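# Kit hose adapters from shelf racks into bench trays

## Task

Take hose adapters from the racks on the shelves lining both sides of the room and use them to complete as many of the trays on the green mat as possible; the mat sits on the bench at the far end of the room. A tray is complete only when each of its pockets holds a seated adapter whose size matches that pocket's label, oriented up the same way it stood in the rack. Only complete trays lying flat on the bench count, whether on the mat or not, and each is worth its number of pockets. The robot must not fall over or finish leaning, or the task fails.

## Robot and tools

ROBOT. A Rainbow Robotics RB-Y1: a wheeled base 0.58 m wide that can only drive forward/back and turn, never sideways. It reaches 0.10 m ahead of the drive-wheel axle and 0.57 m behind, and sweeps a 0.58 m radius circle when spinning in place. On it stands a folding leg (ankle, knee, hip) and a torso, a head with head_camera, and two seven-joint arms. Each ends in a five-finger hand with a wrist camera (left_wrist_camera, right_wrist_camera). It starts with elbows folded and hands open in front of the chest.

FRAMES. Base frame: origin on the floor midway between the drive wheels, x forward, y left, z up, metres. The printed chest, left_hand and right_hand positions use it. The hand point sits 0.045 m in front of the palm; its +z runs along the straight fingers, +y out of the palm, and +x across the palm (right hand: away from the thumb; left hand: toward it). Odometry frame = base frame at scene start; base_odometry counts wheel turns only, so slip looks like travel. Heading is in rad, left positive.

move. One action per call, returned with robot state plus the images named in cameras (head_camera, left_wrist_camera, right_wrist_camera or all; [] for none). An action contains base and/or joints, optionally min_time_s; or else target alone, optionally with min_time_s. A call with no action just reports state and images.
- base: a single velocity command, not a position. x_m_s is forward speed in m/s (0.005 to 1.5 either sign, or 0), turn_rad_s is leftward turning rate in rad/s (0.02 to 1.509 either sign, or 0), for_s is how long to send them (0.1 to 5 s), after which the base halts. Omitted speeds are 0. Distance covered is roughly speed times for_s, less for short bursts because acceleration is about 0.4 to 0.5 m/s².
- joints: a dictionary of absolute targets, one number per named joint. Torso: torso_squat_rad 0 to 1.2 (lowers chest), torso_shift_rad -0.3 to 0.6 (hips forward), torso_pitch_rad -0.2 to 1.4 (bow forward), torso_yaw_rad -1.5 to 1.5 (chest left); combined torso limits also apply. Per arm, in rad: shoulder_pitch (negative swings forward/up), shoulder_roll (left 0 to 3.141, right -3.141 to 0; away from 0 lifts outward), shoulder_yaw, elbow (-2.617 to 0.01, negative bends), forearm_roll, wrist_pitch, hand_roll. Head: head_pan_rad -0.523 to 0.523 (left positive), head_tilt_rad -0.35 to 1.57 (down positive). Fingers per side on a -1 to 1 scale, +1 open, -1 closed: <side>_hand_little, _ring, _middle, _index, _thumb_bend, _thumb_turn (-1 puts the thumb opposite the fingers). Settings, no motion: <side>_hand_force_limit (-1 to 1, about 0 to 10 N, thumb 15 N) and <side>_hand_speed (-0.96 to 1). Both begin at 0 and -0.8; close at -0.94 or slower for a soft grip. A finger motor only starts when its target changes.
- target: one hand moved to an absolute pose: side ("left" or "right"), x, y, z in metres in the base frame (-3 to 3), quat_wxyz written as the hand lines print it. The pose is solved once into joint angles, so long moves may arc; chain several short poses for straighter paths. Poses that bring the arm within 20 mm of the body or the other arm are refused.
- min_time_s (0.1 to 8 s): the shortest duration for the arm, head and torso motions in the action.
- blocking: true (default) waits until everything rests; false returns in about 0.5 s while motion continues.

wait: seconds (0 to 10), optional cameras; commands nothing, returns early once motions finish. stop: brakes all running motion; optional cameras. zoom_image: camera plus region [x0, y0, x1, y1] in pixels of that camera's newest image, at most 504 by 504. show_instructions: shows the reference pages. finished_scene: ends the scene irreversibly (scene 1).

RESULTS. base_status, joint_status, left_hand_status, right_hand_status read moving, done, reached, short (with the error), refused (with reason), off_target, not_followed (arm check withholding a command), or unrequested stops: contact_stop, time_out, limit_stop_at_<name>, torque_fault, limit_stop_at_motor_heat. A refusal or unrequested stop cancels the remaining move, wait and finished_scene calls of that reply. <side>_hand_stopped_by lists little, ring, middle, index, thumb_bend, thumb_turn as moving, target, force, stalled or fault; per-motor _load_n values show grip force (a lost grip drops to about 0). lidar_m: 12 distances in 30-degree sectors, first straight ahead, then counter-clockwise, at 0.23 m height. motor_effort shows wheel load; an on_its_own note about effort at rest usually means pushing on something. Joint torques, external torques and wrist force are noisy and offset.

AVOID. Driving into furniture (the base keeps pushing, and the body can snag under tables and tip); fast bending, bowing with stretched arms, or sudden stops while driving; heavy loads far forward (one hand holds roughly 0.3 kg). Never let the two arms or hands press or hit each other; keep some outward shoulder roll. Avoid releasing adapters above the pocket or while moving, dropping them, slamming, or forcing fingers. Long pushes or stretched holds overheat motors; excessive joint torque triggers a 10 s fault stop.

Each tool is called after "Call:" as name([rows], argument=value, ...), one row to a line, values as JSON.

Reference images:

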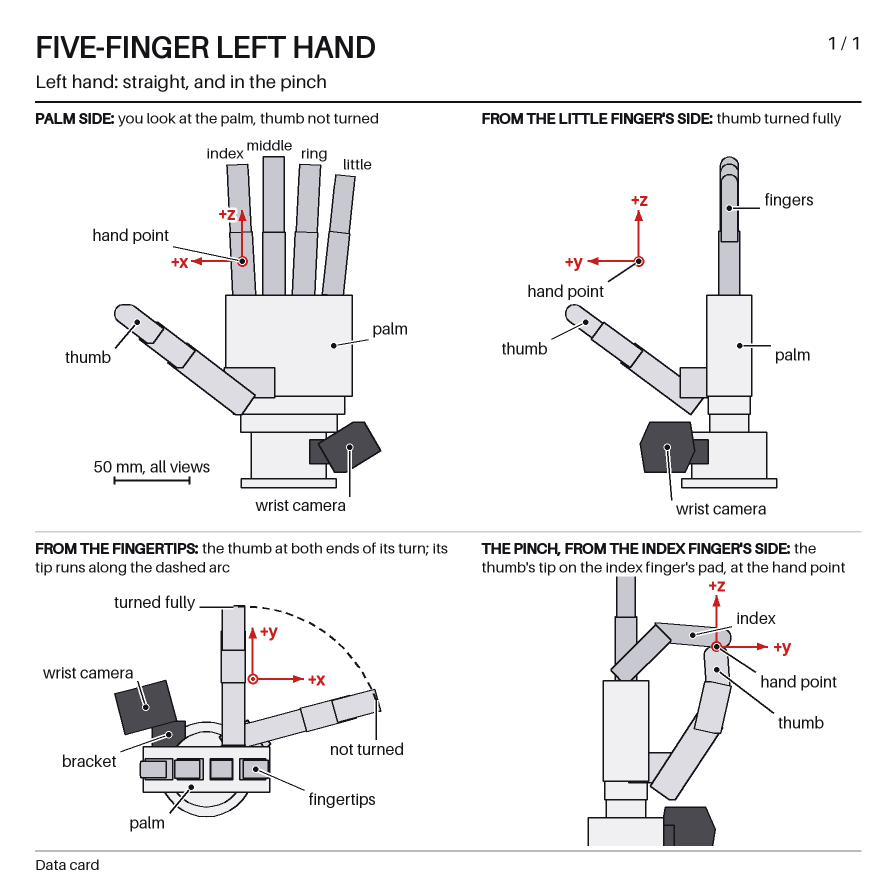

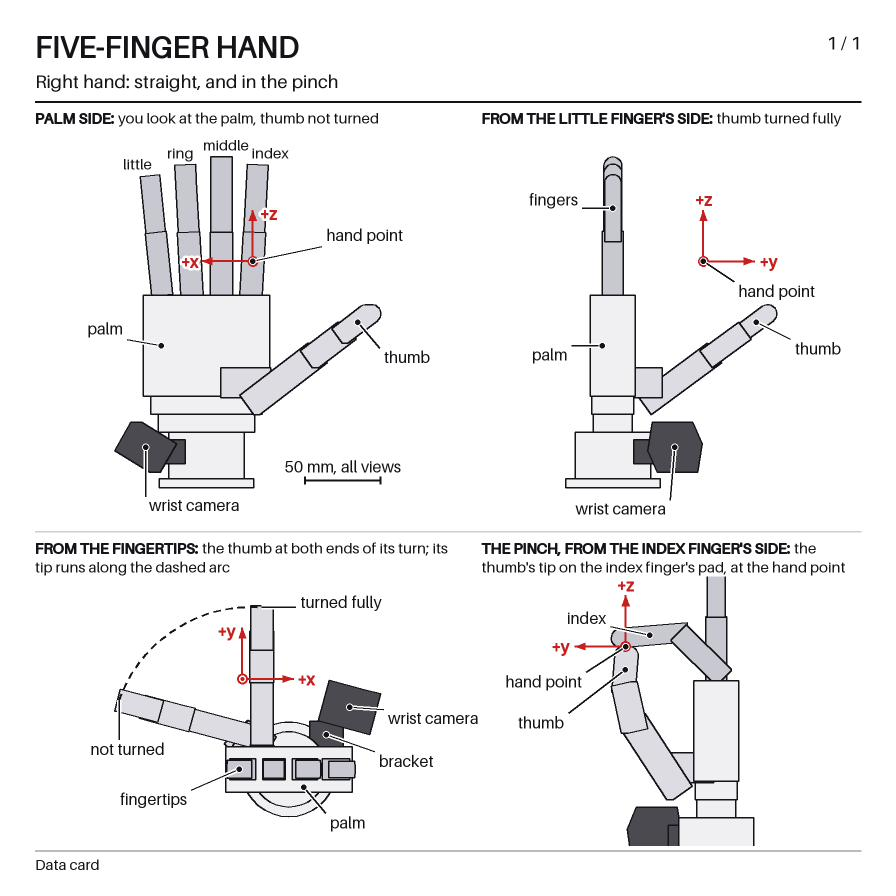

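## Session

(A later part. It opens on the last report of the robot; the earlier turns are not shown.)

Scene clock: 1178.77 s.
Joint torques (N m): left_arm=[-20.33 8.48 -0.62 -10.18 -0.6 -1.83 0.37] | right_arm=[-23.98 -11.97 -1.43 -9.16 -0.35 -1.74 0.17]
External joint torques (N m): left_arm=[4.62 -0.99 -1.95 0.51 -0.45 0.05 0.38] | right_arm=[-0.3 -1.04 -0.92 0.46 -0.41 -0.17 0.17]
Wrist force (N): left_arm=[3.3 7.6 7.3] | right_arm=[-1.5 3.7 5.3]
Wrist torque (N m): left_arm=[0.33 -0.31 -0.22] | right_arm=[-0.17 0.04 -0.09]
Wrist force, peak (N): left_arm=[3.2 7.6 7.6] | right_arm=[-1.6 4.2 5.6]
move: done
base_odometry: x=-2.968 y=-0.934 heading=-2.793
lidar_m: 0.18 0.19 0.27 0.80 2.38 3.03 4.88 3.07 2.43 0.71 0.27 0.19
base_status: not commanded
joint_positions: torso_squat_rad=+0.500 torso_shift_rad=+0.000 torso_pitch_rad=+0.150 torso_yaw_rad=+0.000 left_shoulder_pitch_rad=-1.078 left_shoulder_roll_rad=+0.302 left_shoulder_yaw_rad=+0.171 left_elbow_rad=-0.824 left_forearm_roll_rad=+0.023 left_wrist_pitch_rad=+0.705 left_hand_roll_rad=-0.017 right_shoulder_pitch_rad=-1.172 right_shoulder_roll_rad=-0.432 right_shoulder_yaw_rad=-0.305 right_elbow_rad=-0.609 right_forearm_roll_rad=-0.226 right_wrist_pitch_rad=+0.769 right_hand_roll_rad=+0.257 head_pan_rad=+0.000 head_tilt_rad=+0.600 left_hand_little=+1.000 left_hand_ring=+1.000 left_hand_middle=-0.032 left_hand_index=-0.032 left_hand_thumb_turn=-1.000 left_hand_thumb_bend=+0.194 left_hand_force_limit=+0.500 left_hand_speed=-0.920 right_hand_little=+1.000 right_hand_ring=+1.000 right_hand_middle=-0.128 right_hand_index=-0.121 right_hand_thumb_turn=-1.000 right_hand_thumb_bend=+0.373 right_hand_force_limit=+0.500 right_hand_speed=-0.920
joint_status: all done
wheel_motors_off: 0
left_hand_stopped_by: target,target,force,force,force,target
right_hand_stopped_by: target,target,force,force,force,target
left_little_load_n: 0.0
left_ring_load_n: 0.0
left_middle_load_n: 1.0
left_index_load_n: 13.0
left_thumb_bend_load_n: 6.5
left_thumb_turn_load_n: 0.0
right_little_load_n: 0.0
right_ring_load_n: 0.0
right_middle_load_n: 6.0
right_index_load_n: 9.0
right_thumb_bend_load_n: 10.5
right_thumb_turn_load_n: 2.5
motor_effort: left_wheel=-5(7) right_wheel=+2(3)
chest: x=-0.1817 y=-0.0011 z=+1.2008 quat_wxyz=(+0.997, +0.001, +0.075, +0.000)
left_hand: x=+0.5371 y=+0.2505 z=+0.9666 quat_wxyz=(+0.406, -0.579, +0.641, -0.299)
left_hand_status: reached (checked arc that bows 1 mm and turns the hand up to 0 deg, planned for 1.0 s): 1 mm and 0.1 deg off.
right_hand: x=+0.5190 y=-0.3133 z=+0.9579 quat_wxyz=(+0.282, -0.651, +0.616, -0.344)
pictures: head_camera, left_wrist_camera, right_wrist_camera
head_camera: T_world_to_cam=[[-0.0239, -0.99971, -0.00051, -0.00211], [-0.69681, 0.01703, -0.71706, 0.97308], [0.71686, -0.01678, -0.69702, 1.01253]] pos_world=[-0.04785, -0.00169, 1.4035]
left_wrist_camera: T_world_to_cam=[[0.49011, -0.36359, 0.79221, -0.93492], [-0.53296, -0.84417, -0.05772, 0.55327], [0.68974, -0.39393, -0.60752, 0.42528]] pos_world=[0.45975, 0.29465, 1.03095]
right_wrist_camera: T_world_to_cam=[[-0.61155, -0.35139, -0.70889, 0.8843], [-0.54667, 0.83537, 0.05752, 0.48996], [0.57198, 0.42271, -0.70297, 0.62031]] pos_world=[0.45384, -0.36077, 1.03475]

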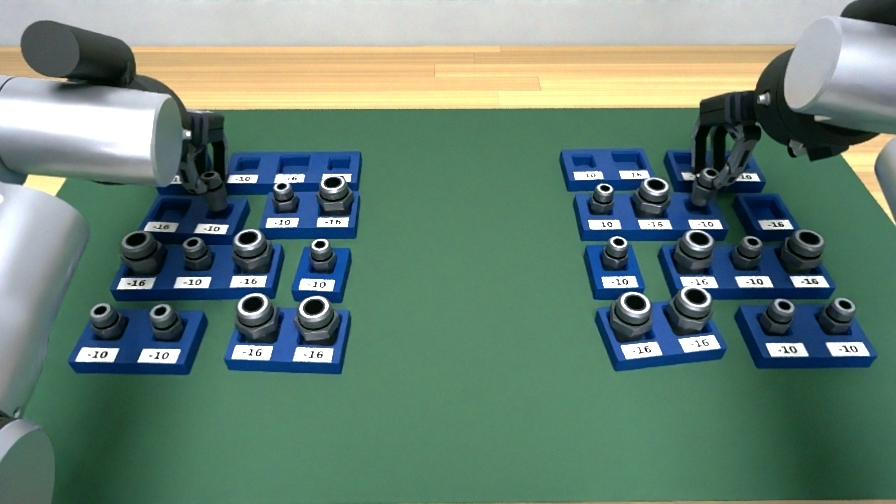

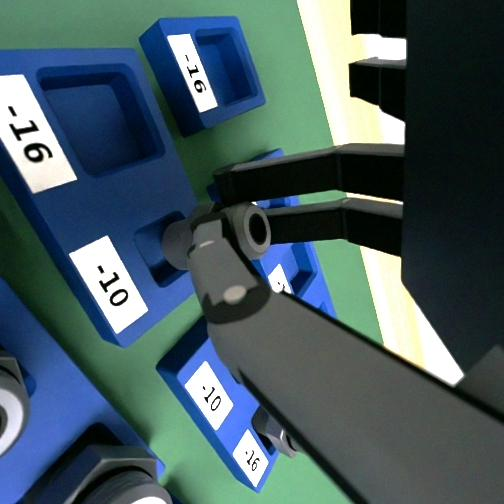

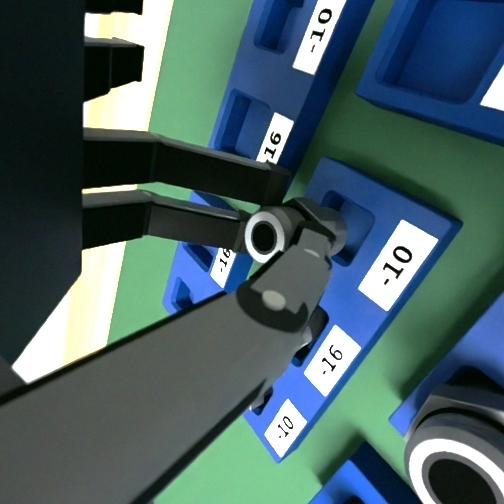

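Call:
move(target={"side":"right","x":0.5222,"y":-0.3136,"z":0.950,"quat_wxyz":[0.2825,-0.6508,0.6156,-0.3434]}, min_time_s=1.0)

Call:
move(target={"side":"left","x":0.5388,"y":0.2503,"z":0.958,"quat_wxyz":[0.4056,-0.5792,0.6409,-0.2989]}, min_time_s=1.0, cameras=["all"])

Call:
zoom_image(camera="head_camera", region=[195, 180, 245, 230])

Call:
zoom_image(camera="head_camera", region=[675, 170, 725, 220])

Scene clock: 1182.07 s.
Joint torques (N m): left_arm=[-20.15 8.58 -0.04 -10.13 -0.58 -1.96 0.63] | right_arm=[-25.84 -13.95 -1.2 -8.98 -0.15 -1.74 0.23]
External joint torques (N m): left_arm=[4.79 -0.89 -1.37 0.56 -0.43 -0.08 0.64] | right_arm=[-1.98 -3.04 -0.83 0.62 -0.2 -0.17 0.22]
Wrist force (N): left_arm=[3.0 7.5 7.4] | right_arm=[-2.0 3.7 4.8]
Wrist torque (N m): left_arm=[0.32 -0.27 -0.23] | right_arm=[-0.13 0.13 -0.13]
Wrist force, peak (N): left_arm=[3.3 7.8 7.5] | right_arm=[-1.9 4.4 5.9]
move: done
base_odometry: x=-2.968 y=-0.934 heading=-2.793
lidar_m: 0.18 0.18 0.27 0.81 2.38 3.02 4.87 3.07 2.44 0.73 0.26 0.18
base_status: not commanded
joint_positions: torso_squat_rad=+0.500 torso_shift_rad=+0.000 torso_pitch_rad=+0.150 torso_yaw_rad=+0.000 left_shoulder_pitch_rad=-1.078 left_shoulder_roll_rad=+0.302 left_shoulder_yaw_rad=+0.171 left_elbow_rad=-0.824 left_forearm_roll_rad=+0.023 left_wrist_pitch_rad=+0.705 left_hand_roll_rad=-0.017 right_shoulder_pitch_rad=-1.204 right_shoulder_roll_rad=-0.438 right_shoulder_yaw_rad=-0.306 right_elbow_rad=-0.512 right_forearm_roll_rad=-0.235 right_wrist_pitch_rad=+0.705 right_hand_roll_rad=+0.277 head_pan_rad=+0.000 head_tilt_rad=+0.600 left_hand_little=+1.000 left_hand_ring=+1.000 left_hand_middle=-0.032 left_hand_index=-0.032 left_hand_thumb_turn=-1.000 left_hand_thumb_bend=+0.194 left_hand_force_limit=+0.500 left_hand_speed=-0.920 right_hand_little=+1.000 right_hand_ring=+1.000 right_hand_middle=-0.128 right_hand_index=-0.121 right_hand_thumb_turn=-1.000 right_hand_thumb_bend=+0.373 right_hand_force_limit=+0.500 right_hand_speed=-0.920
joint_status: all done
wheel_motors_off: 0
left_hand_stopped_by: target,target,force,force,force,target
right_hand_stopped_by: target,target,force,force,force,target
left_little_load_n: 0.0
left_ring_load_n: 0.0
left_middle_load_n: 1.0
left_index_load_n: 13.5
left_thumb_bend_load_n: 6.5
left_thumb_turn_load_n: 0.0
right_little_load_n: 0.0
right_ring_load_n: 0.0
right_middle_load_n: 6.0
right_index_load_n: 9.0
right_thumb_bend_load_n: 10.5
right_thumb_turn_load_n: 2.5
motor_effort: left_wheel=-4(6) right_wheel=+2(3)
chest: x=-0.1817 y=-0.0011 z=+1.2008 quat_wxyz=(+0.997, +0.001, +0.075, +0.000)
left_hand: x=+0.5371 y=+0.2505 z=+0.9666 quat_wxyz=(+0.406, -0.579, +0.641, -0.299)
right_hand: x=+0.5217 y=-0.3133 z=+0.9495 quat_wxyz=(+0.282, -0.651, +0.615, -0.344)
right_hand_status: reached (checked arc that bows 4 mm and turns the hand up to 1 deg, planned for 1.0 s): 1 mm and 0.0 deg off.
pictures: none

Scene clock: 1183.40 s.
Joint torques (N m): left_arm=[-22.96 8.99 -0.47 -10.04 -0.6 -1.98 0.38] | right_arm=[-25.75 -14.41 -1.33 -9.02 -0.12 -1.84 0.16]
External joint torques (N m): left_arm=[2.08 -0.52 -1.72 0.66 -0.45 -0.11 0.39] | right_arm=[-1.89 -3.5 -0.96 0.57 -0.17 -0.27 0.15]
Wrist force (N): left_arm=[3.0 7.4 7.0] | right_arm=[-1.9 3.9 4.3]
Wrist torque (N m): left_arm=[0.25 -0.27 -0.22] | right_arm=[-0.11 0.11 -0.08]
Wrist force, peak (N): left_arm=[3.2 7.8 7.6] | right_arm=[-2.3 4.1 5.8]
move: done
base_odometry: x=-2.968 y=-0.934 heading=-2.793
lidar_m: 0.18 0.19 0.27 0.79 2.38 3.01 4.88 3.07 2.44 0.72 0.27 0.19
base_status: not commanded
joint_positions: torso_squat_rad=+0.500 torso_shift_rad=+0.000 torso_pitch_rad=+0.150 torso_yaw_rad=+0.000 left_shoulder_pitch_rad=-1.087 left_shoulder_roll_rad=+0.301 left_shoulder_yaw_rad=+0.171 left_elbow_rad=-0.774 left_forearm_roll_rad=+0.020 left_wrist_pitch_rad=+0.665 left_hand_roll_rad=-0.015 right_shoulder_pitch_rad=-1.204 right_shoulder_roll_rad=-0.438 right_shoulder_yaw_rad=-0.306 right_elbow_rad=-0.512 right_forearm_roll_rad=-0.235 right_wrist_pitch_rad=+0.705 right_hand_roll_rad=+0.277 head_pan_rad=+0.000 head_tilt_rad=+0.600 left_hand_little=+1.000 left_hand_ring=+1.000 left_hand_middle=-0.032 left_hand_index=-0.032 left_hand_thumb_turn=-1.000 left_hand_thumb_bend=+0.194 left_hand_force_limit=+0.500 left_hand_speed=-0.920 right_hand_little=+1.000 right_hand_ring=+1.000 right_hand_middle=-0.128 right_hand_index=-0.121 right_hand_thumb_turn=-1.000 right_hand_thumb_bend=+0.373 right_hand_force_limit=+0.500 right_hand_speed=-0.920
joint_status: all done
wheel_motors_off: 0
left_hand_stopped_by: target,target,force,force,force,target
right_hand_stopped_by: target,target,force,force,force,target
left_little_load_n: 0.0
left_ring_load_n: 0.0
left_middle_load_n: 1.0
left_index_load_n: 13.5
left_thumb_bend_load_n: 6.5
left_thumb_turn_load_n: 0.0
right_little_load_n: 0.0
right_ring_load_n: 0.0
right_middle_load_n: 6.0
right_index_load_n: 9.0
right_thumb_bend_load_n: 10.5
right_thumb_turn_load_n: 2.5
motor_effort: left_wheel=-5(6) right_wheel=+2(3)
chest: x=-0.1817 y=-0.0011 z=+1.2008 quat_wxyz=(+0.997, +0.001, +0.075, +0.000)
left_hand: x=+0.5388 y=+0.2506 z=+0.9581 quat_wxyz=(+0.406, -0.579, +0.641, -0.299)
left_hand_status: reached (checked arc that bows 1 mm and turns the hand up to 0 deg, planned for 1.0 s): 0 mm and 0.0 deg off.
right_hand: x=+0.5217 y=-0.3133 z=+0.9495 quat_wxyz=(+0.282, -0.651, +0.615, -0.344)
pictures: head_camera, left_wrist_camera, right_wrist_camera
head_camera: T_world_to_cam=[[-0.0239, -0.99971, -0.00051, -0.00211], [-0.69681, 0.01703, -0.71706, 0.97308], [0.71686, -0.01678, -0.69702, 1.01253]] pos_world=[-0.04785, -0.00169, 1.4035]
left_wrist_camera: T_world_to_cam=[[0.49077, -0.36355, 0.79182, -0.92899], [-0.53283, -0.84428, -0.05739, 0.5534], [0.68938, -0.39374, -0.60805, 0.41971]] pos_world=[0.46145, 0.29475, 1.02255]
right_wrist_camera: T_world_to_cam=[[-0.61119, -0.35139, -0.7092, 0.88009], [-0.54664, 0.83541, 0.05717, 0.49223], [0.57239, 0.42262, -0.70269, 0.61241]] pos_world=[0.45644, -0.36077, 1.02635]

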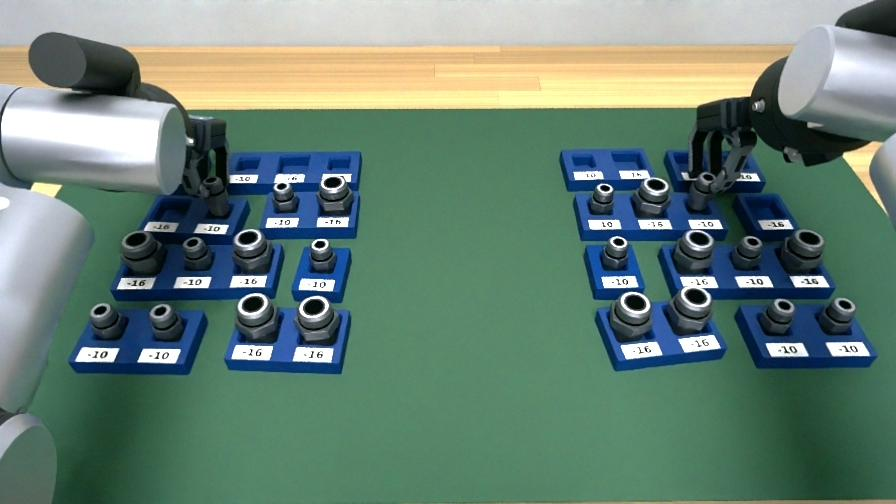

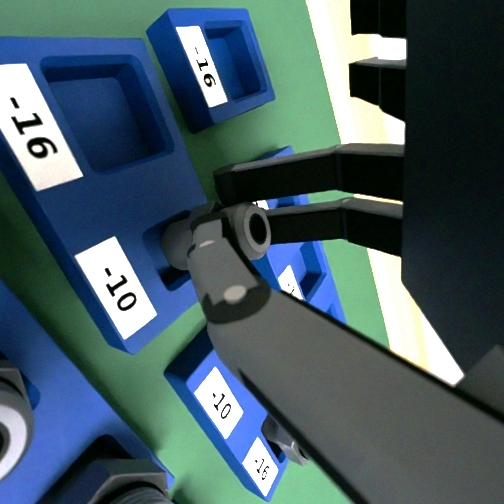

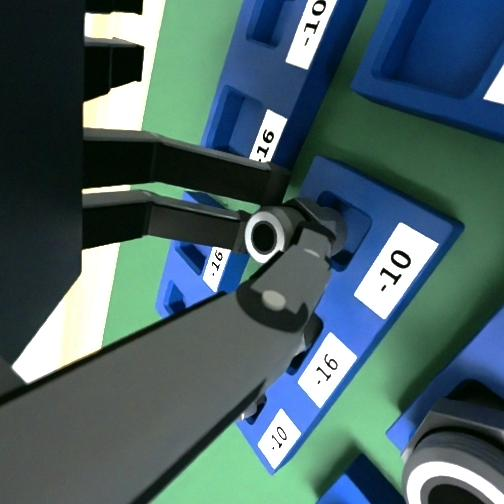

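Scaled by 10.080 from the camera's image (finer frame: 1280x720).

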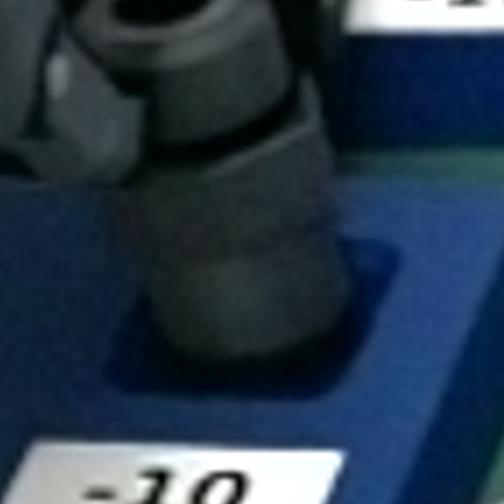

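Scaled by 10.080 from the camera's image (finer frame: 1280x720).

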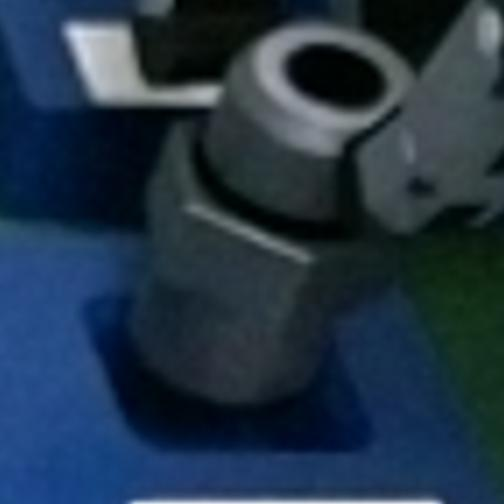

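Call:
move(target={"side":"right","x":0.5222,"y":-0.3145,"z":0.944,"quat_wxyz":[0.2825,-0.6508,0.6156,-0.3434]}, min_time_s=1.0)

Call:
move(target={"side":"left","x":0.5388,"y":0.2505,"z":0.952,"quat_wxyz":[0.4056,-0.5792,0.6409,-0.2989]}, min_time_s=1.0, cameras=["head_camera"])

Call:
zoom_image(camera="head_camera", region=[195, 180, 245, 230])

Call:
zoom_image(camera="head_camera", region=[675, 170, 725, 220])

Scene clock: 1185.13 s.
Joint torques (N m): left_arm=[-22.93 8.92 -0.47 -10.23 -0.37 -1.84 0.28] | right_arm=[-26.05 -14.18 -1.42 -8.88 -0.2 -1.85 0.24]
External joint torques (N m): left_arm=[2.11 -0.59 -1.72 0.47 -0.23 0.04 0.29] | right_arm=[-2.19 -3.27 -1.08 0.69 -0.24 -0.28 0.23]
Wrist force (N): left_arm=[3.0 7.5 6.7] | right_arm=[-2.1 3.9 4.7]
Wrist torque (N m): left_arm=[0.29 -0.29 -0.24] | right_arm=[-0.09 0.15 -0.09]
Wrist force, peak (N): left_arm=[3.3 7.9 7.5] | right_arm=[-2.3 4.2 5.6]
move: done
base_odometry: x=-2.968 y=-0.934 heading=-2.793
lidar_m: 0.18 0.19 0.29 0.80 2.38 3.02 4.88 3.08 2.44 0.72 0.27 0.19
base_status: not commanded
joint_positions: torso_squat_rad=+0.500 torso_shift_rad=+0.000 torso_pitch_rad=+0.150 torso_yaw_rad=+0.000 left_shoulder_pitch_rad=-1.087 left_shoulder_roll_rad=+0.301 left_shoulder_yaw_rad=+0.171 left_elbow_rad=-0.774 left_forearm_roll_rad=+0.020 left_wrist_pitch_rad=+0.665 left_hand_roll_rad=-0.015 right_shoulder_pitch_rad=-1.209 right_shoulder_roll_rad=-0.439 right_shoulder_yaw_rad=-0.309 right_elbow_rad=-0.477 right_forearm_roll_rad=-0.242 right_wrist_pitch_rad=+0.677 right_hand_roll_rad=+0.289 head_pan_rad=+0.000 head_tilt_rad=+0.600 left_hand_little=+1.000 left_hand_ring=+1.000 left_hand_middle=-0.032 left_hand_index=-0.032 left_hand_thumb_turn=-1.000 left_hand_thumb_bend=+0.194 left_hand_force_limit=+0.500 left_hand_speed=-0.920 right_hand_little=+1.000 right_hand_ring=+1.000 right_hand_middle=-0.128 right_hand_index=-0.121 right_hand_thumb_turn=-1.000 right_hand_thumb_bend=+0.373 right_hand_force_limit=+0.500 right_hand_speed=-0.920
joint_status: all done
wheel_motors_off: 0
left_hand_stopped_by: target,target,force,force,force,target
right_hand_stopped_by: target,target,force,force,force,target
left_little_load_n: 0.0
left_ring_load_n: 0.0
left_middle_load_n: 1.0
left_index_load_n: 13.5
left_thumb_bend_load_n: 6.5
left_thumb_turn_load_n: 0.0
right_little_load_n: 0.0
right_ring_load_n: 0.0
right_middle_load_n: 6.5
right_index_load_n: 9.0
right_thumb_bend_load_n: 10.5
right_thumb_turn_load_n: 2.5
motor_effort: left_wheel=-2(6) right_wheel=+1(3)
chest: x=-0.1817 y=-0.0011 z=+1.2008 quat_wxyz=(+0.997, +0.001, +0.075, +0.000)
left_hand: x=+0.5388 y=+0.2506 z=+0.9581 quat_wxyz=(+0.406, -0.579, +0.641, -0.299)
right_hand: x=+0.5215 y=-0.3142 z=+0.9435 quat_wxyz=(+0.282, -0.651, +0.616, -0.344)
right_hand_status: reached (checked arc that bows 1 mm and turns the hand up to 0 deg, planned for 1.0 s): 1 mm and 0.1 deg off.
pictures: none

Scene clock: 1186.47 s.
Joint torques (N m): left_arm=[-20.49 8.31 -0.17 -10.11 -0.46 -1.99 0.44] | right_arm=[-26.12 -14.53 -1.43 -8.98 -0.21 -1.79 0.22]
External joint torques (N m): left_arm=[4.53 -1.18 -1.39 0.59 -0.32 -0.11 0.46] | right_arm=[-2.26 -3.62 -1.1 0.59 -0.25 -0.23 0.21]
Wrist force (N): left_arm=[2.8 7.3 6.5] | right_arm=[-1.6 3.9 4.7]
Wrist torque (N m): left_arm=[0.28 -0.25 -0.24] | right_arm=[-0.13 0.09 -0.09]
Wrist force, peak (N): left_arm=[3.2 7.7 8.0] | right_arm=[-1.9 4.8 5.1]
move: done
base_odometry: x=-2.968 y=-0.934 heading=-2.793
lidar_m: 0.18 0.19 0.28 0.80 2.37 3.02 4.87 3.06 2.44 0.71 0.26 0.19
base_status: not commanded
joint_positions: torso_squat_rad=+0.500 torso_shift_rad=+0.000 torso_pitch_rad=+0.150 torso_yaw_rad=+0.000 left_shoulder_pitch_rad=-1.086 left_shoulder_roll_rad=+0.299 left_shoulder_yaw_rad=+0.170 left_elbow_rad=-0.757 left_forearm_roll_rad=+0.018 left_wrist_pitch_rad=+0.646 left_hand_roll_rad=-0.013 right_shoulder_pitch_rad=-1.209 right_shoulder_roll_rad=-0.439 right_shoulder_yaw_rad=-0.309 right_elbow_rad=-0.477 right_forearm_roll_rad=-0.242 right_wrist_pitch_rad=+0.677 right_hand_roll_rad=+0.289 head_pan_rad=+0.000 head_tilt_rad=+0.600 left_hand_little=+1.000 left_hand_ring=+1.000 left_hand_middle=-0.032 left_hand_index=-0.032 left_hand_thumb_turn=-1.000 left_hand_thumb_bend=+0.194 left_hand_force_limit=+0.500 left_hand_speed=-0.920 right_hand_little=+1.000 right_hand_ring=+1.000 right_hand_middle=-0.128 right_hand_index=-0.121 right_hand_thumb_turn=-1.000 right_hand_thumb_bend=+0.373 right_hand_force_limit=+0.500 right_hand_speed=-0.920
joint_status: all done
wheel_motors_off: 0
left_hand_stopped_by: target,target,force,force,force,target
right_hand_stopped_by: target,target,force,force,force,target
left_little_load_n: 0.0
left_ring_load_n: 0.0
left_middle_load_n: 1.0
left_index_load_n: 13.5
left_thumb_bend_load_n: 6.5
left_thumb_turn_load_n: 0.0
right_little_load_n: 0.0
right_ring_load_n: 0.0
right_middle_load_n: 6.0
right_index_load_n: 9.0
right_thumb_bend_load_n: 10.5
right_thumb_turn_load_n: 3.0
motor_effort: left_wheel=-4(6) right_wheel=+2(3)
chest: x=-0.1817 y=-0.0011 z=+1.2008 quat_wxyz=(+0.997, +0.001, +0.075, +0.000)
left_hand: x=+0.5387 y=+0.2507 z=+0.9528 quat_wxyz=(+0.406, -0.579, +0.641, -0.299)
left_hand_status: reached (checked arc that bows 0 mm and turns the hand up to 0 deg, planned for 1.0 s): 1 mm and 0.1 deg off.
right_hand: x=+0.5215 y=-0.3142 z=+0.9435 quat_wxyz=(+0.282, -0.651, +0.616, -0.344)
head_camera: T_world_to_cam=[[-0.0239, -0.99971, -0.00051, -0.00211], [-0.69681, 0.01703, -0.71706, 0.97308], [0.71686, -0.01678, -0.69702, 1.01253]] pos_world=[-0.04785, -0.00169, 1.4035]

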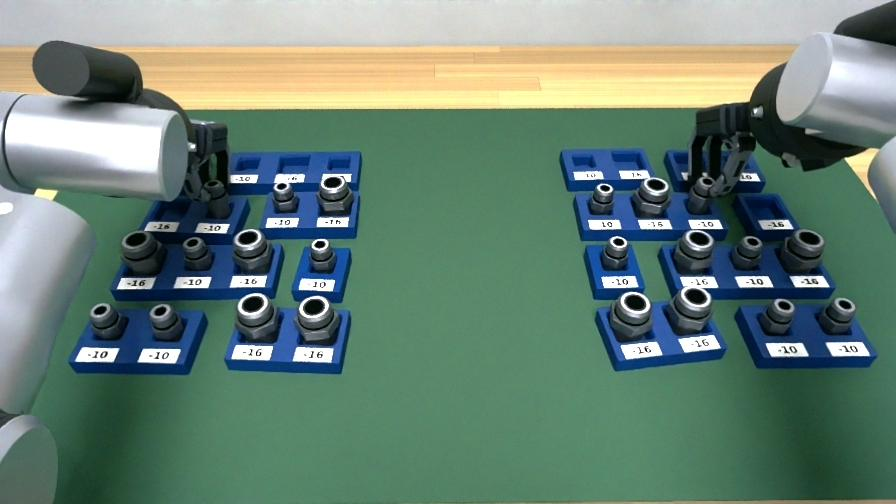

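Scaled by 10.080 from the camera's image (finer frame: 1280x720).

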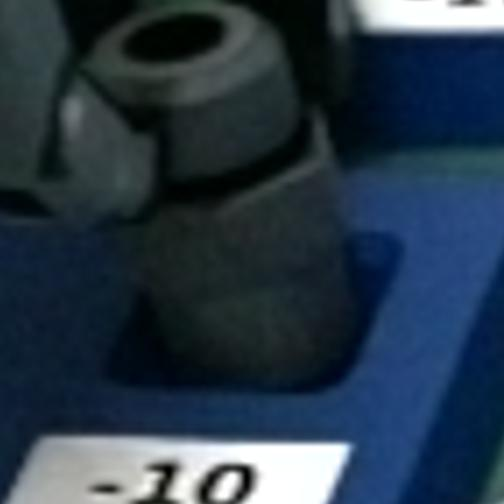

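Scaled by 10.080 from the camera's image (finer frame: 1280x720).

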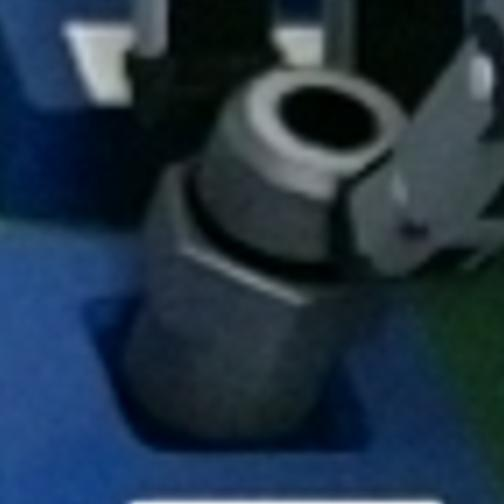

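Call:
move(target={"side":"right","x":0.5225,"y":-0.3153,"z":0.939,"quat_wxyz":[0.2825,-0.6508,0.6156,-0.3434]}, min_time_s=1.0)

Call:
move(target={"side":"left","x":0.539,"y":0.2505,"z":0.947,"quat_wxyz":[0.4056,-0.5792,0.6409,-0.2989]}, min_time_s=1.0, cameras=["head_camera"])

Call:
zoom_image(camera="head_camera", region=[195, 180, 245, 230])

Call:
zoom_image(camera="head_camera", region=[675, 170, 725, 220])

Scene clock: 1188.30 s.
Joint torques (N m): left_arm=[-20.48 8.86 -0.15 -9.94 -0.45 -2.01 0.45] | right_arm=[-26.13 -14.6 -1.22 -8.88 -0.18 -1.82 0.21]
External joint torques (N m): left_arm=[4.54 -0.63 -1.37 0.76 -0.32 -0.13 0.47] | right_arm=[-2.24 -3.7 -0.94 0.65 -0.22 -0.25 0.2]
Wrist force (N): left_arm=[2.9 7.6 6.6] | right_arm=[-1.6 4.2 4.6]
Wrist torque (N m): left_arm=[0.30 -0.27 -0.25] | right_arm=[-0.06 0.04 -0.07]
Wrist force, peak (N): left_arm=[3.2 7.9 7.6] | right_arm=[-2.2 4.3 5.3]
move: done
base_odometry: x=-2.968 y=-0.934 heading=-2.793
lidar_m: 0.18 0.19 0.27 0.80 2.37 3.03 4.87 3.08 2.43 0.71 0.27 0.20
base_status: not commanded
joint_positions: torso_squat_rad=+0.500 torso_shift_rad=+0.000 torso_pitch_rad=+0.150 torso_yaw_rad=+0.000 left_shoulder_pitch_rad=-1.086 left_shoulder_roll_rad=+0.299 left_shoulder_yaw_rad=+0.170 left_elbow_rad=-0.757 left_forearm_roll_rad=+0.018 left_wrist_pitch_rad=+0.646 left_hand_roll_rad=-0.013 right_shoulder_pitch_rad=-1.220 right_shoulder_roll_rad=-0.442 right_shoulder_yaw_rad=-0.311 right_elbow_rad=-0.435 right_forearm_roll_rad=-0.249 right_wrist_pitch_rad=+0.645 right_hand_roll_rad=+0.302 head_pan_rad=+0.000 head_tilt_rad=+0.600 left_hand_little=+1.000 left_hand_ring=+1.000 left_hand_middle=-0.032 left_hand_index=-0.032 left_hand_thumb_turn=-1.000 left_hand_thumb_bend=+0.194 left_hand_force_limit=+0.500 left_hand_speed=-0.920 right_hand_little=+1.000 right_hand_ring=+1.000 right_hand_middle=-0.128 right_hand_index=-0.121 right_hand_thumb_turn=-1.000 right_hand_thumb_bend=+0.373 right_hand_force_limit=+0.500 right_hand_speed=-0.920
joint_status: all done
wheel_motors_off: 0
left_hand_stopped_by: target,target,force,force,force,target
right_hand_stopped_by: target,target,force,force,force,target
left_little_load_n: 0.0
left_ring_load_n: 0.0
left_middle_load_n: 1.0
left_index_load_n: 13.0
left_thumb_bend_load_n: 6.5
left_thumb_turn_load_n: -0.5
right_little_load_n: 0.0
right_ring_load_n: 0.0
right_middle_load_n: 6.5
right_index_load_n: 9.0
right_thumb_bend_load_n: 10.5
right_thumb_turn_load_n: 2.5
motor_effort: left_wheel=-4(7) right_wheel=+2(3)
chest: x=-0.1817 y=-0.0011 z=+1.2008 quat_wxyz=(+0.997, +0.001, +0.075, +0.000)
left_hand: x=+0.5387 y=+0.2507 z=+0.9528 quat_wxyz=(+0.406, -0.579, +0.641, -0.299)
right_hand: x=+0.5217 y=-0.3150 z=+0.9386 quat_wxyz=(+0.283, -0.650, +0.615, -0.344)
right_hand_status: reached (checked arc that bows 1 mm and turns the hand up to 0 deg, planned for 1.0 s): 1 mm and 0.1 deg off.
pictures: none

Scene clock: 1189.63 s.
Joint torques (N m): left_arm=[-23.51 8.44 -0.06 -10.06 -0.51 -1.87 0.51] | right_arm=[-26.21 -14.4 -1.24 -9.11 -0.25 -1.7 0.19]
External joint torques (N m): left_arm=[1.51 -1.05 -1.24 0.63 -0.37 0.01 0.53] | right_arm=[-2.33 -3.49 -0.96 0.42 -0.29 -0.14 0.18]
Wrist force (N): left_arm=[3.0 7.4 6.5] | right_arm=[-1.7 4.2 4.7]
Wrist torque (N m): left_arm=[0.31 -0.31 -0.22] | right_arm=[-0.04 0.06 -0.05]
Wrist force, peak (N): left_arm=[2.9 8.0 7.5] | right_arm=[-2.1 4.7 5.1]
move: done
base_odometry: x=-2.968 y=-0.934 heading=-2.793
lidar_m: 0.18 0.20 0.27 0.79 2.38 3.02 4.87 3.07 2.43 0.71 0.26 0.19
base_status: not commanded
joint_positions: torso_squat_rad=+0.500 torso_shift_rad=+0.000 torso_pitch_rad=+0.150 torso_yaw_rad=+0.000 left_shoulder_pitch_rad=-1.086 left_shoulder_roll_rad=+0.298 left_shoulder_yaw_rad=+0.170 left_elbow_rad=-0.735 left_forearm_roll_rad=+0.015 left_wrist_pitch_rad=+0.625 left_hand_roll_rad=-0.011 right_shoulder_pitch_rad=-1.220 right_shoulder_roll_rad=-0.442 right_shoulder_yaw_rad=-0.311 right_elbow_rad=-0.435 right_forearm_roll_rad=-0.249 right_wrist_pitch_rad=+0.645 right_hand_roll_rad=+0.302 head_pan_rad=+0.000 head_tilt_rad=+0.600 left_hand_little=+1.000 left_hand_ring=+1.000 left_hand_middle=-0.032 left_hand_index=-0.032 left_hand_thumb_turn=-1.000 left_hand_thumb_bend=+0.194 left_hand_force_limit=+0.500 left_hand_speed=-0.920 right_hand_little=+1.000 right_hand_ring=+1.000 right_hand_middle=-0.128 right_hand_index=-0.121 right_hand_thumb_turn=-1.000 right_hand_thumb_bend=+0.373 right_hand_force_limit=+0.500 right_hand_speed=-0.920
joint_status: all done
wheel_motors_off: 0
left_hand_stopped_by: target,target,force,force,force,target
right_hand_stopped_by: target,target,force,force,force,target
left_little_load_n: 0.0
left_ring_load_n: 0.0
left_middle_load_n: 1.0
left_index_load_n: 13.5
left_thumb_bend_load_n: 6.5
left_thumb_turn_load_n: -0.5
right_little_load_n: 0.0
right_ring_load_n: 0.0
right_middle_load_n: 6.5
right_index_load_n: 9.0
right_thumb_bend_load_n: 10.5
right_thumb_turn_load_n: 2.5
motor_effort: left_wheel=-6(7) right_wheel=+2(3)
chest: x=-0.1817 y=-0.0011 z=+1.2008 quat_wxyz=(+0.997, +0.001, +0.075, +0.000)
left_hand: x=+0.5386 y=+0.2508 z=+0.9473 quat_wxyz=(+0.406, -0.579, +0.641, -0.299)
left_hand_status: reached (checked arc that bows 0 mm and turns the hand up to 0 deg, planned for 1.0 s): 1 mm and 0.0 deg off.
right_hand: x=+0.5217 y=-0.3150 z=+0.9386 quat_wxyz=(+0.283, -0.650, +0.615, -0.344)
head_camera: T_world_to_cam=[[-0.0239, -0.99971, -0.00051, -0.00211], [-0.69681, 0.01703, -0.71706, 0.97308], [0.71686, -0.01678, -0.69702, 1.01253]] pos_world=[-0.04785, -0.00169, 1.4035]

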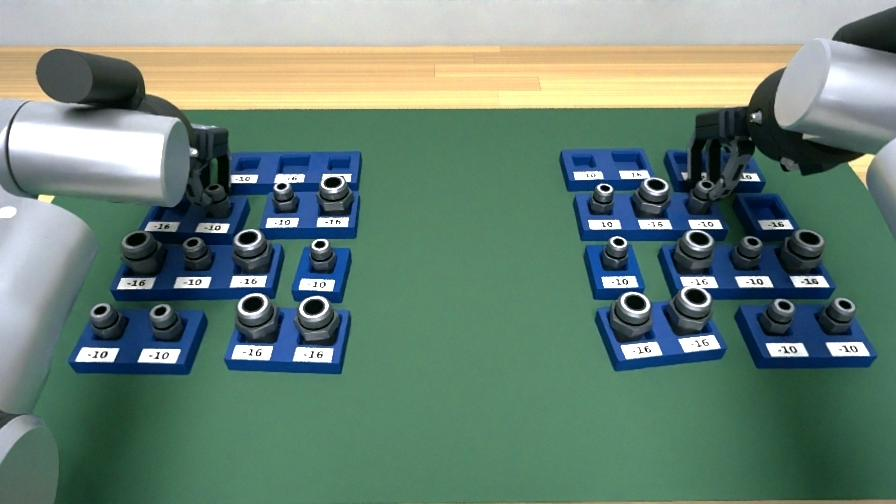

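Scaled by 10.080 from the camera's image (finer frame: 1280x720).

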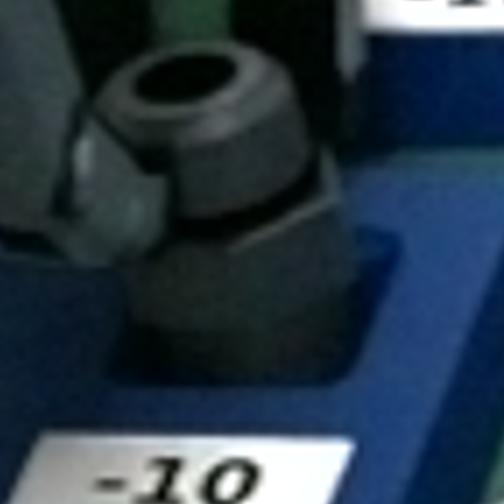

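Scaled by 10.080 from the camera's image (finer frame: 1280x720).

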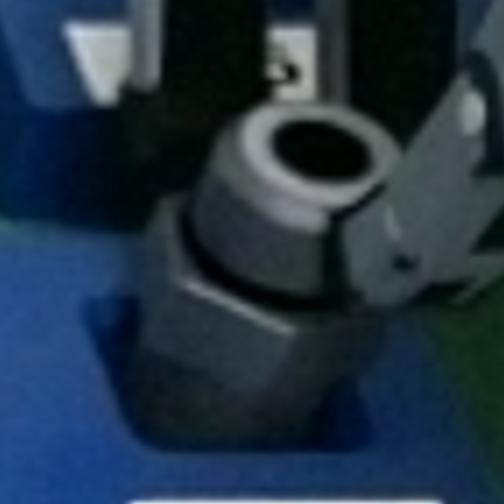

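Call:
move(target={"side":"right","x":0.5222,"y":-0.3154,"z":0.9345,"quat_wxyz":[0.2825,-0.6508,0.6156,-0.3434]}, min_time_s=1.0)

Call:
move(target={"side":"left","x":0.539,"y":0.2502,"z":0.9435,"quat_wxyz":[0.4056,-0.5792,0.6409,-0.2989]}, min_time_s=1.0, cameras=["all"])

Call:
zoom_image(camera="head_camera", region=[195, 180, 245, 230])

Call:
zoom_image(camera="head_camera", region=[675, 170, 725, 220])

Scene clock: 1191.27 s.
Joint torques (N m): left_arm=[-23.37 8.28 -0.39 -10.42 -0.61 -2 0.37] | right_arm=[-26.26 -14.54 -1.35 -8.92 -0.26 -1.9 0.21]
External joint torques (N m): left_arm=[1.65 -1.21 -1.57 0.27 -0.48 -0.12 0.38] | right_arm=[-2.35 -3.66 -1.12 0.58 -0.29 -0.34 0.2]
Wrist force (N): left_arm=[2.9 7.9 7.4] | right_arm=[-1.9 4.0 4.9]
Wrist torque (N m): left_arm=[0.29 -0.23 -0.26] | right_arm=[-0.13 0.13 -0.09]
Wrist force, peak (N): left_arm=[3.2 8.1 7.7] | right_arm=[-2.0 4.4 5.4]
move: done
base_odometry: x=-2.968 y=-0.934 heading=-2.793
lidar_m: 0.18 0.19 0.28 0.80 2.37 3.02 4.88 3.07 2.43 0.72 0.27 0.18
base_status: not commanded
joint_positions: torso_squat_rad=+0.500 torso_shift_rad=+0.000 torso_pitch_rad=+0.150 torso_yaw_rad=+0.000 left_shoulder_pitch_rad=-1.086 left_shoulder_roll_rad=+0.298 left_shoulder_yaw_rad=+0.170 left_elbow_rad=-0.735 left_forearm_roll_rad=+0.015 left_wrist_pitch_rad=+0.625 left_hand_roll_rad=-0.011 right_shoulder_pitch_rad=-1.230 right_shoulder_roll_rad=-0.444 right_shoulder_yaw_rad=-0.313 right_elbow_rad=-0.397 right_forearm_roll_rad=-0.256 right_wrist_pitch_rad=+0.619 right_hand_roll_rad=+0.315 head_pan_rad=+0.000 head_tilt_rad=+0.600 left_hand_little=+1.000 left_hand_ring=+1.000 left_hand_middle=-0.032 left_hand_index=-0.032 left_hand_thumb_turn=-1.000 left_hand_thumb_bend=+0.194 left_hand_force_limit=+0.500 left_hand_speed=-0.920 right_hand_little=+1.000 right_hand_ring=+1.000 right_hand_middle=-0.128 right_hand_index=-0.121 right_hand_thumb_turn=-1.000 right_hand_thumb_bend=+0.373 right_hand_force_limit=+0.500 right_hand_speed=-0.920
joint_status: all done
wheel_motors_off: 0
left_hand_stopped_by: target,target,force,force,force,target
right_hand_stopped_by: target,target,force,force,force,target
left_little_load_n: 0.0
left_ring_load_n: 0.0
left_middle_load_n: 1.0
left_index_load_n: 13.0
left_thumb_bend_load_n: 7.0
left_thumb_turn_load_n: 0.0
right_little_load_n: 0.0
right_ring_load_n: 0.0
right_middle_load_n: 6.0
right_index_load_n: 9.0
right_thumb_bend_load_n: 10.5
right_thumb_turn_load_n: 2.5
motor_effort: left_wheel=-5(7) right_wheel=+2(3)
chest: x=-0.1817 y=-0.0011 z=+1.2008 quat_wxyz=(+0.997, +0.001, +0.075, +0.000)
left_hand: x=+0.5386 y=+0.2508 z=+0.9473 quat_wxyz=(+0.406, -0.579, +0.641, -0.299)
right_hand: x=+0.5215 y=-0.3151 z=+0.9340 quat_wxyz=(+0.282, -0.650, +0.615, -0.344)
right_hand_status: reached (checked arc that bows 1 mm and turns the hand up to 0 deg, planned for 1.0 s): 1 mm and 0.1 deg off.
pictures: none

Scene clock: 1192.60 s.
Joint torques (N m): left_arm=[-19.12 6.65 -0.18 -6.44 -0.59 -0.87 0.29] | right_arm=[-26.15 -14.06 -1.4 -9.05 -0.32 -1.88 0.17]
External joint torques (N m): left_arm=[5.93 -2.84 -1.33 4.25 -0.46 1.01 0.3] | right_arm=[-2.24 -3.17 -1.17 0.45 -0.36 -0.31 0.16]
Wrist force (N): left_arm=[1.3 1.9 -1.9] | right_arm=[-1.8 3.8 5.2]
Wrist torque (N m): left_arm=[0.26 -0.33 -0.19] | right_arm=[-0.16 0.05 -0.06]
Wrist force, peak (N): left_arm=[3.3 7.9 7.4] | right_arm=[-2.1 4.2 5.4]
move: done
base_odometry: x=-2.968 y=-0.934 heading=-2.793
lidar_m: 0.18 0.20 0.27 0.80 2.37 3.02 4.88 3.07 2.43 0.70 0.28 0.19
base_status: not commanded
joint_positions: torso_squat_rad=+0.500 torso_shift_rad=+0.000 torso_pitch_rad=+0.150 torso_yaw_rad=+0.000 left_shoulder_pitch_rad=-1.090 left_shoulder_roll_rad=+0.297 left_shoulder_yaw_rad=+0.170 left_elbow_rad=-0.719 left_forearm_roll_rad=+0.012 left_wrist_pitch_rad=+0.609 left_hand_roll_rad=-0.009 right_shoulder_pitch_rad=-1.230 right_shoulder_roll_rad=-0.444 right_shoulder_yaw_rad=-0.313 right_elbow_rad=-0.397 right_forearm_roll_rad=-0.256 right_wrist_pitch_rad=+0.619 right_hand_roll_rad=+0.315 head_pan_rad=+0.000 head_tilt_rad=+0.600 left_hand_little=+1.000 left_hand_ring=+1.000 left_hand_middle=-0.032 left_hand_index=-0.032 left_hand_thumb_turn=-1.000 left_hand_thumb_bend=+0.194 left_hand_force_limit=+0.500 left_hand_speed=-0.920 right_hand_little=+1.000 right_hand_ring=+1.000 right_hand_middle=-0.128 right_hand_index=-0.121 right_hand_thumb_turn=-1.000 right_hand_thumb_bend=+0.373 right_hand_force_limit=+0.500 right_hand_speed=-0.920
joint_status: all done
wheel_motors_off: 0
left_hand_stopped_by: target,target,force,force,force,target
right_hand_stopped_by: target,target,force,force,force,target
left_little_load_n: 0.0
left_ring_load_n: -0.5
left_middle_load_n: 1.0
left_index_load_n: 12.5
left_thumb_bend_load_n: 6.0
left_thumb_turn_load_n: -1.5
right_little_load_n: 0.0
right_ring_load_n: 0.0
right_middle_load_n: 6.5
right_index_load_n: 9.0
right_thumb_bend_load_n: 10.5
right_thumb_turn_load_n: 2.5
motor_effort: left_wheel=-4(8) right_wheel=+2(3)
chest: x=-0.1819 y=-0.0011 z=+1.2008 quat_wxyz=(+0.997, +0.001, +0.075, +0.000)
left_hand: x=+0.5393 y=+0.2506 z=+0.9453 quat_wxyz=(+0.407, -0.579, +0.640, -0.300)
left_hand_status: reached (checked arc that bows 0 mm and turns the hand up to 0 deg, planned for 1.0 s): 2 mm and 0.2 deg off.
right_hand: x=+0.5214 y=-0.3151 z=+0.9343 quat_wxyz=(+0.283, -0.650, +0.615, -0.344)
pictures: head_camera, left_wrist_camera, right_wrist_camera
head_camera: T_world_to_cam=[[-0.02391, -0.99971, -0.00052, -0.0021], [-0.69655, 0.01703, -0.7173, 0.97323], [0.71711, -0.01678, -0.69676, 1.01241]] pos_world=[-0.04815, -0.00169, 1.40351]
left_wrist_camera: T_world_to_cam=[[0.48852, -0.36392, 0.79304, -0.91897], [-0.53289, -0.84412, -0.0591, 0.55459], [0.69092, -0.39374, -0.6063, 0.40903]] pos_world=[0.46186, 0.29475, 1.00955]
right_wrist_camera: T_world_to_cam=[[-0.61053, -0.35135, -0.70979, 0.86871], [-0.54624, 0.83574, 0.05616, 0.49526], [0.57347, 0.42201, -0.70217, 0.60137]] pos_world=[0.45603, -0.36247, 1.01106]

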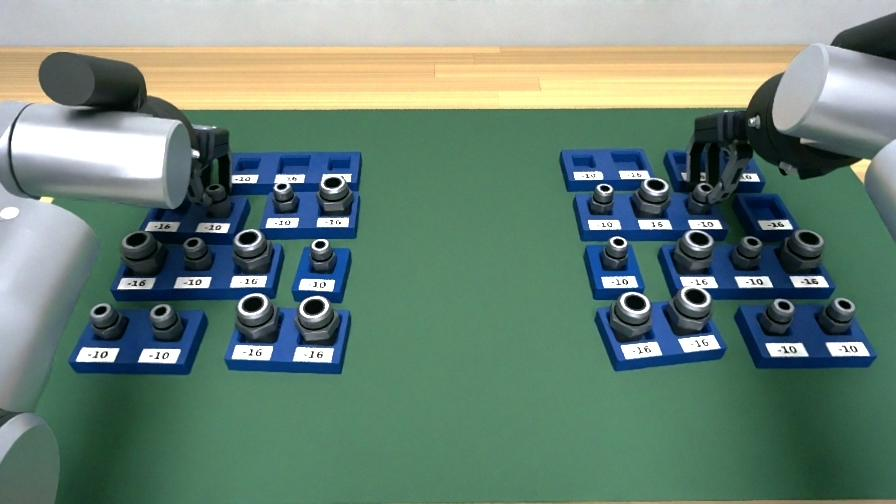

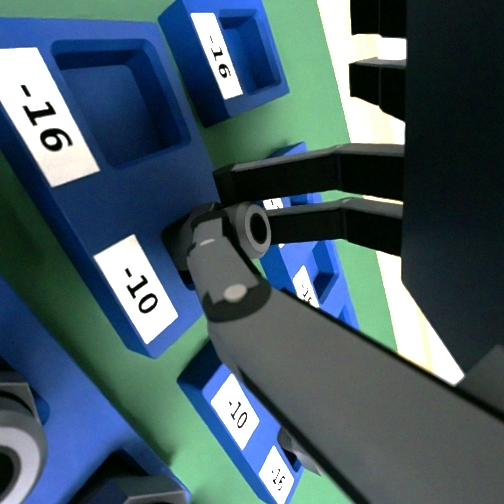

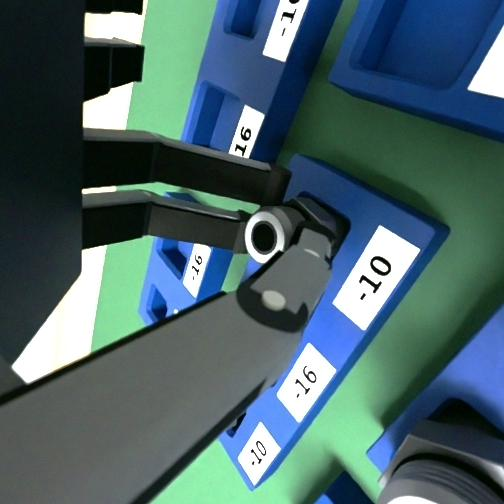

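Scaled by 10.080 from the camera's image (finer frame: 1280x720).

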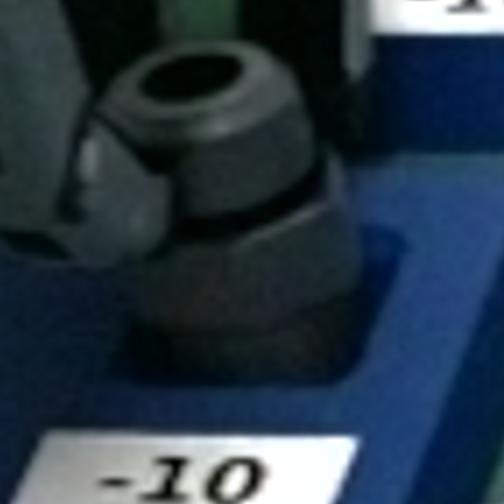

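Scaled by 10.080 from the camera's image (finer frame: 1280x720).

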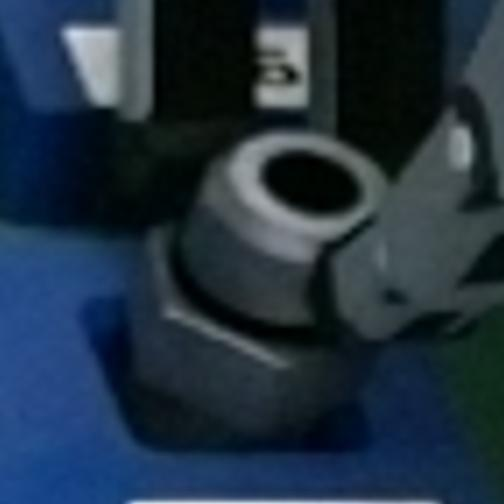

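Call:
zoom_image(camera="head_camera", region=[260, 175, 310, 225])

Call:
zoom_image(camera="head_camera", region=[575, 175, 625, 225])

Scaled by 10.080 from the camera's image (finer frame: 1280x720).

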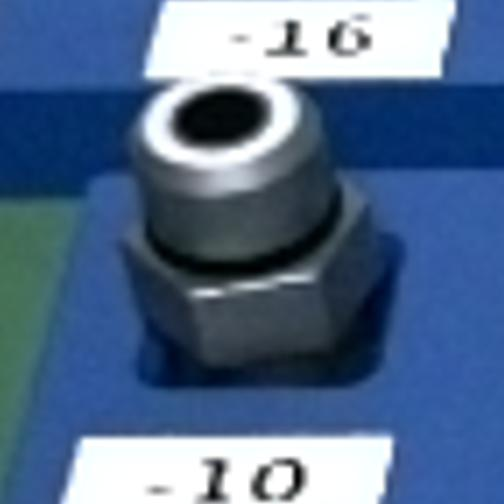

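Scaled by 10.080 from the camera's image (finer frame: 1280x720).

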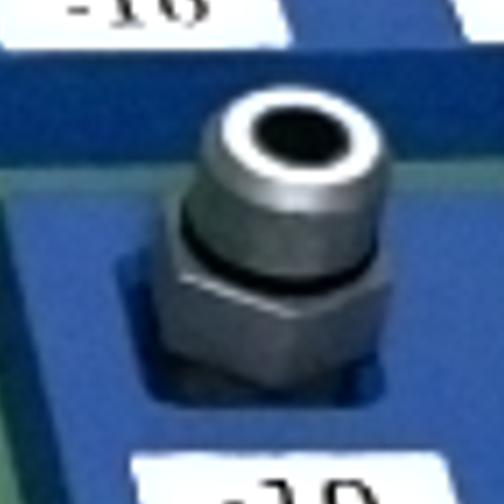

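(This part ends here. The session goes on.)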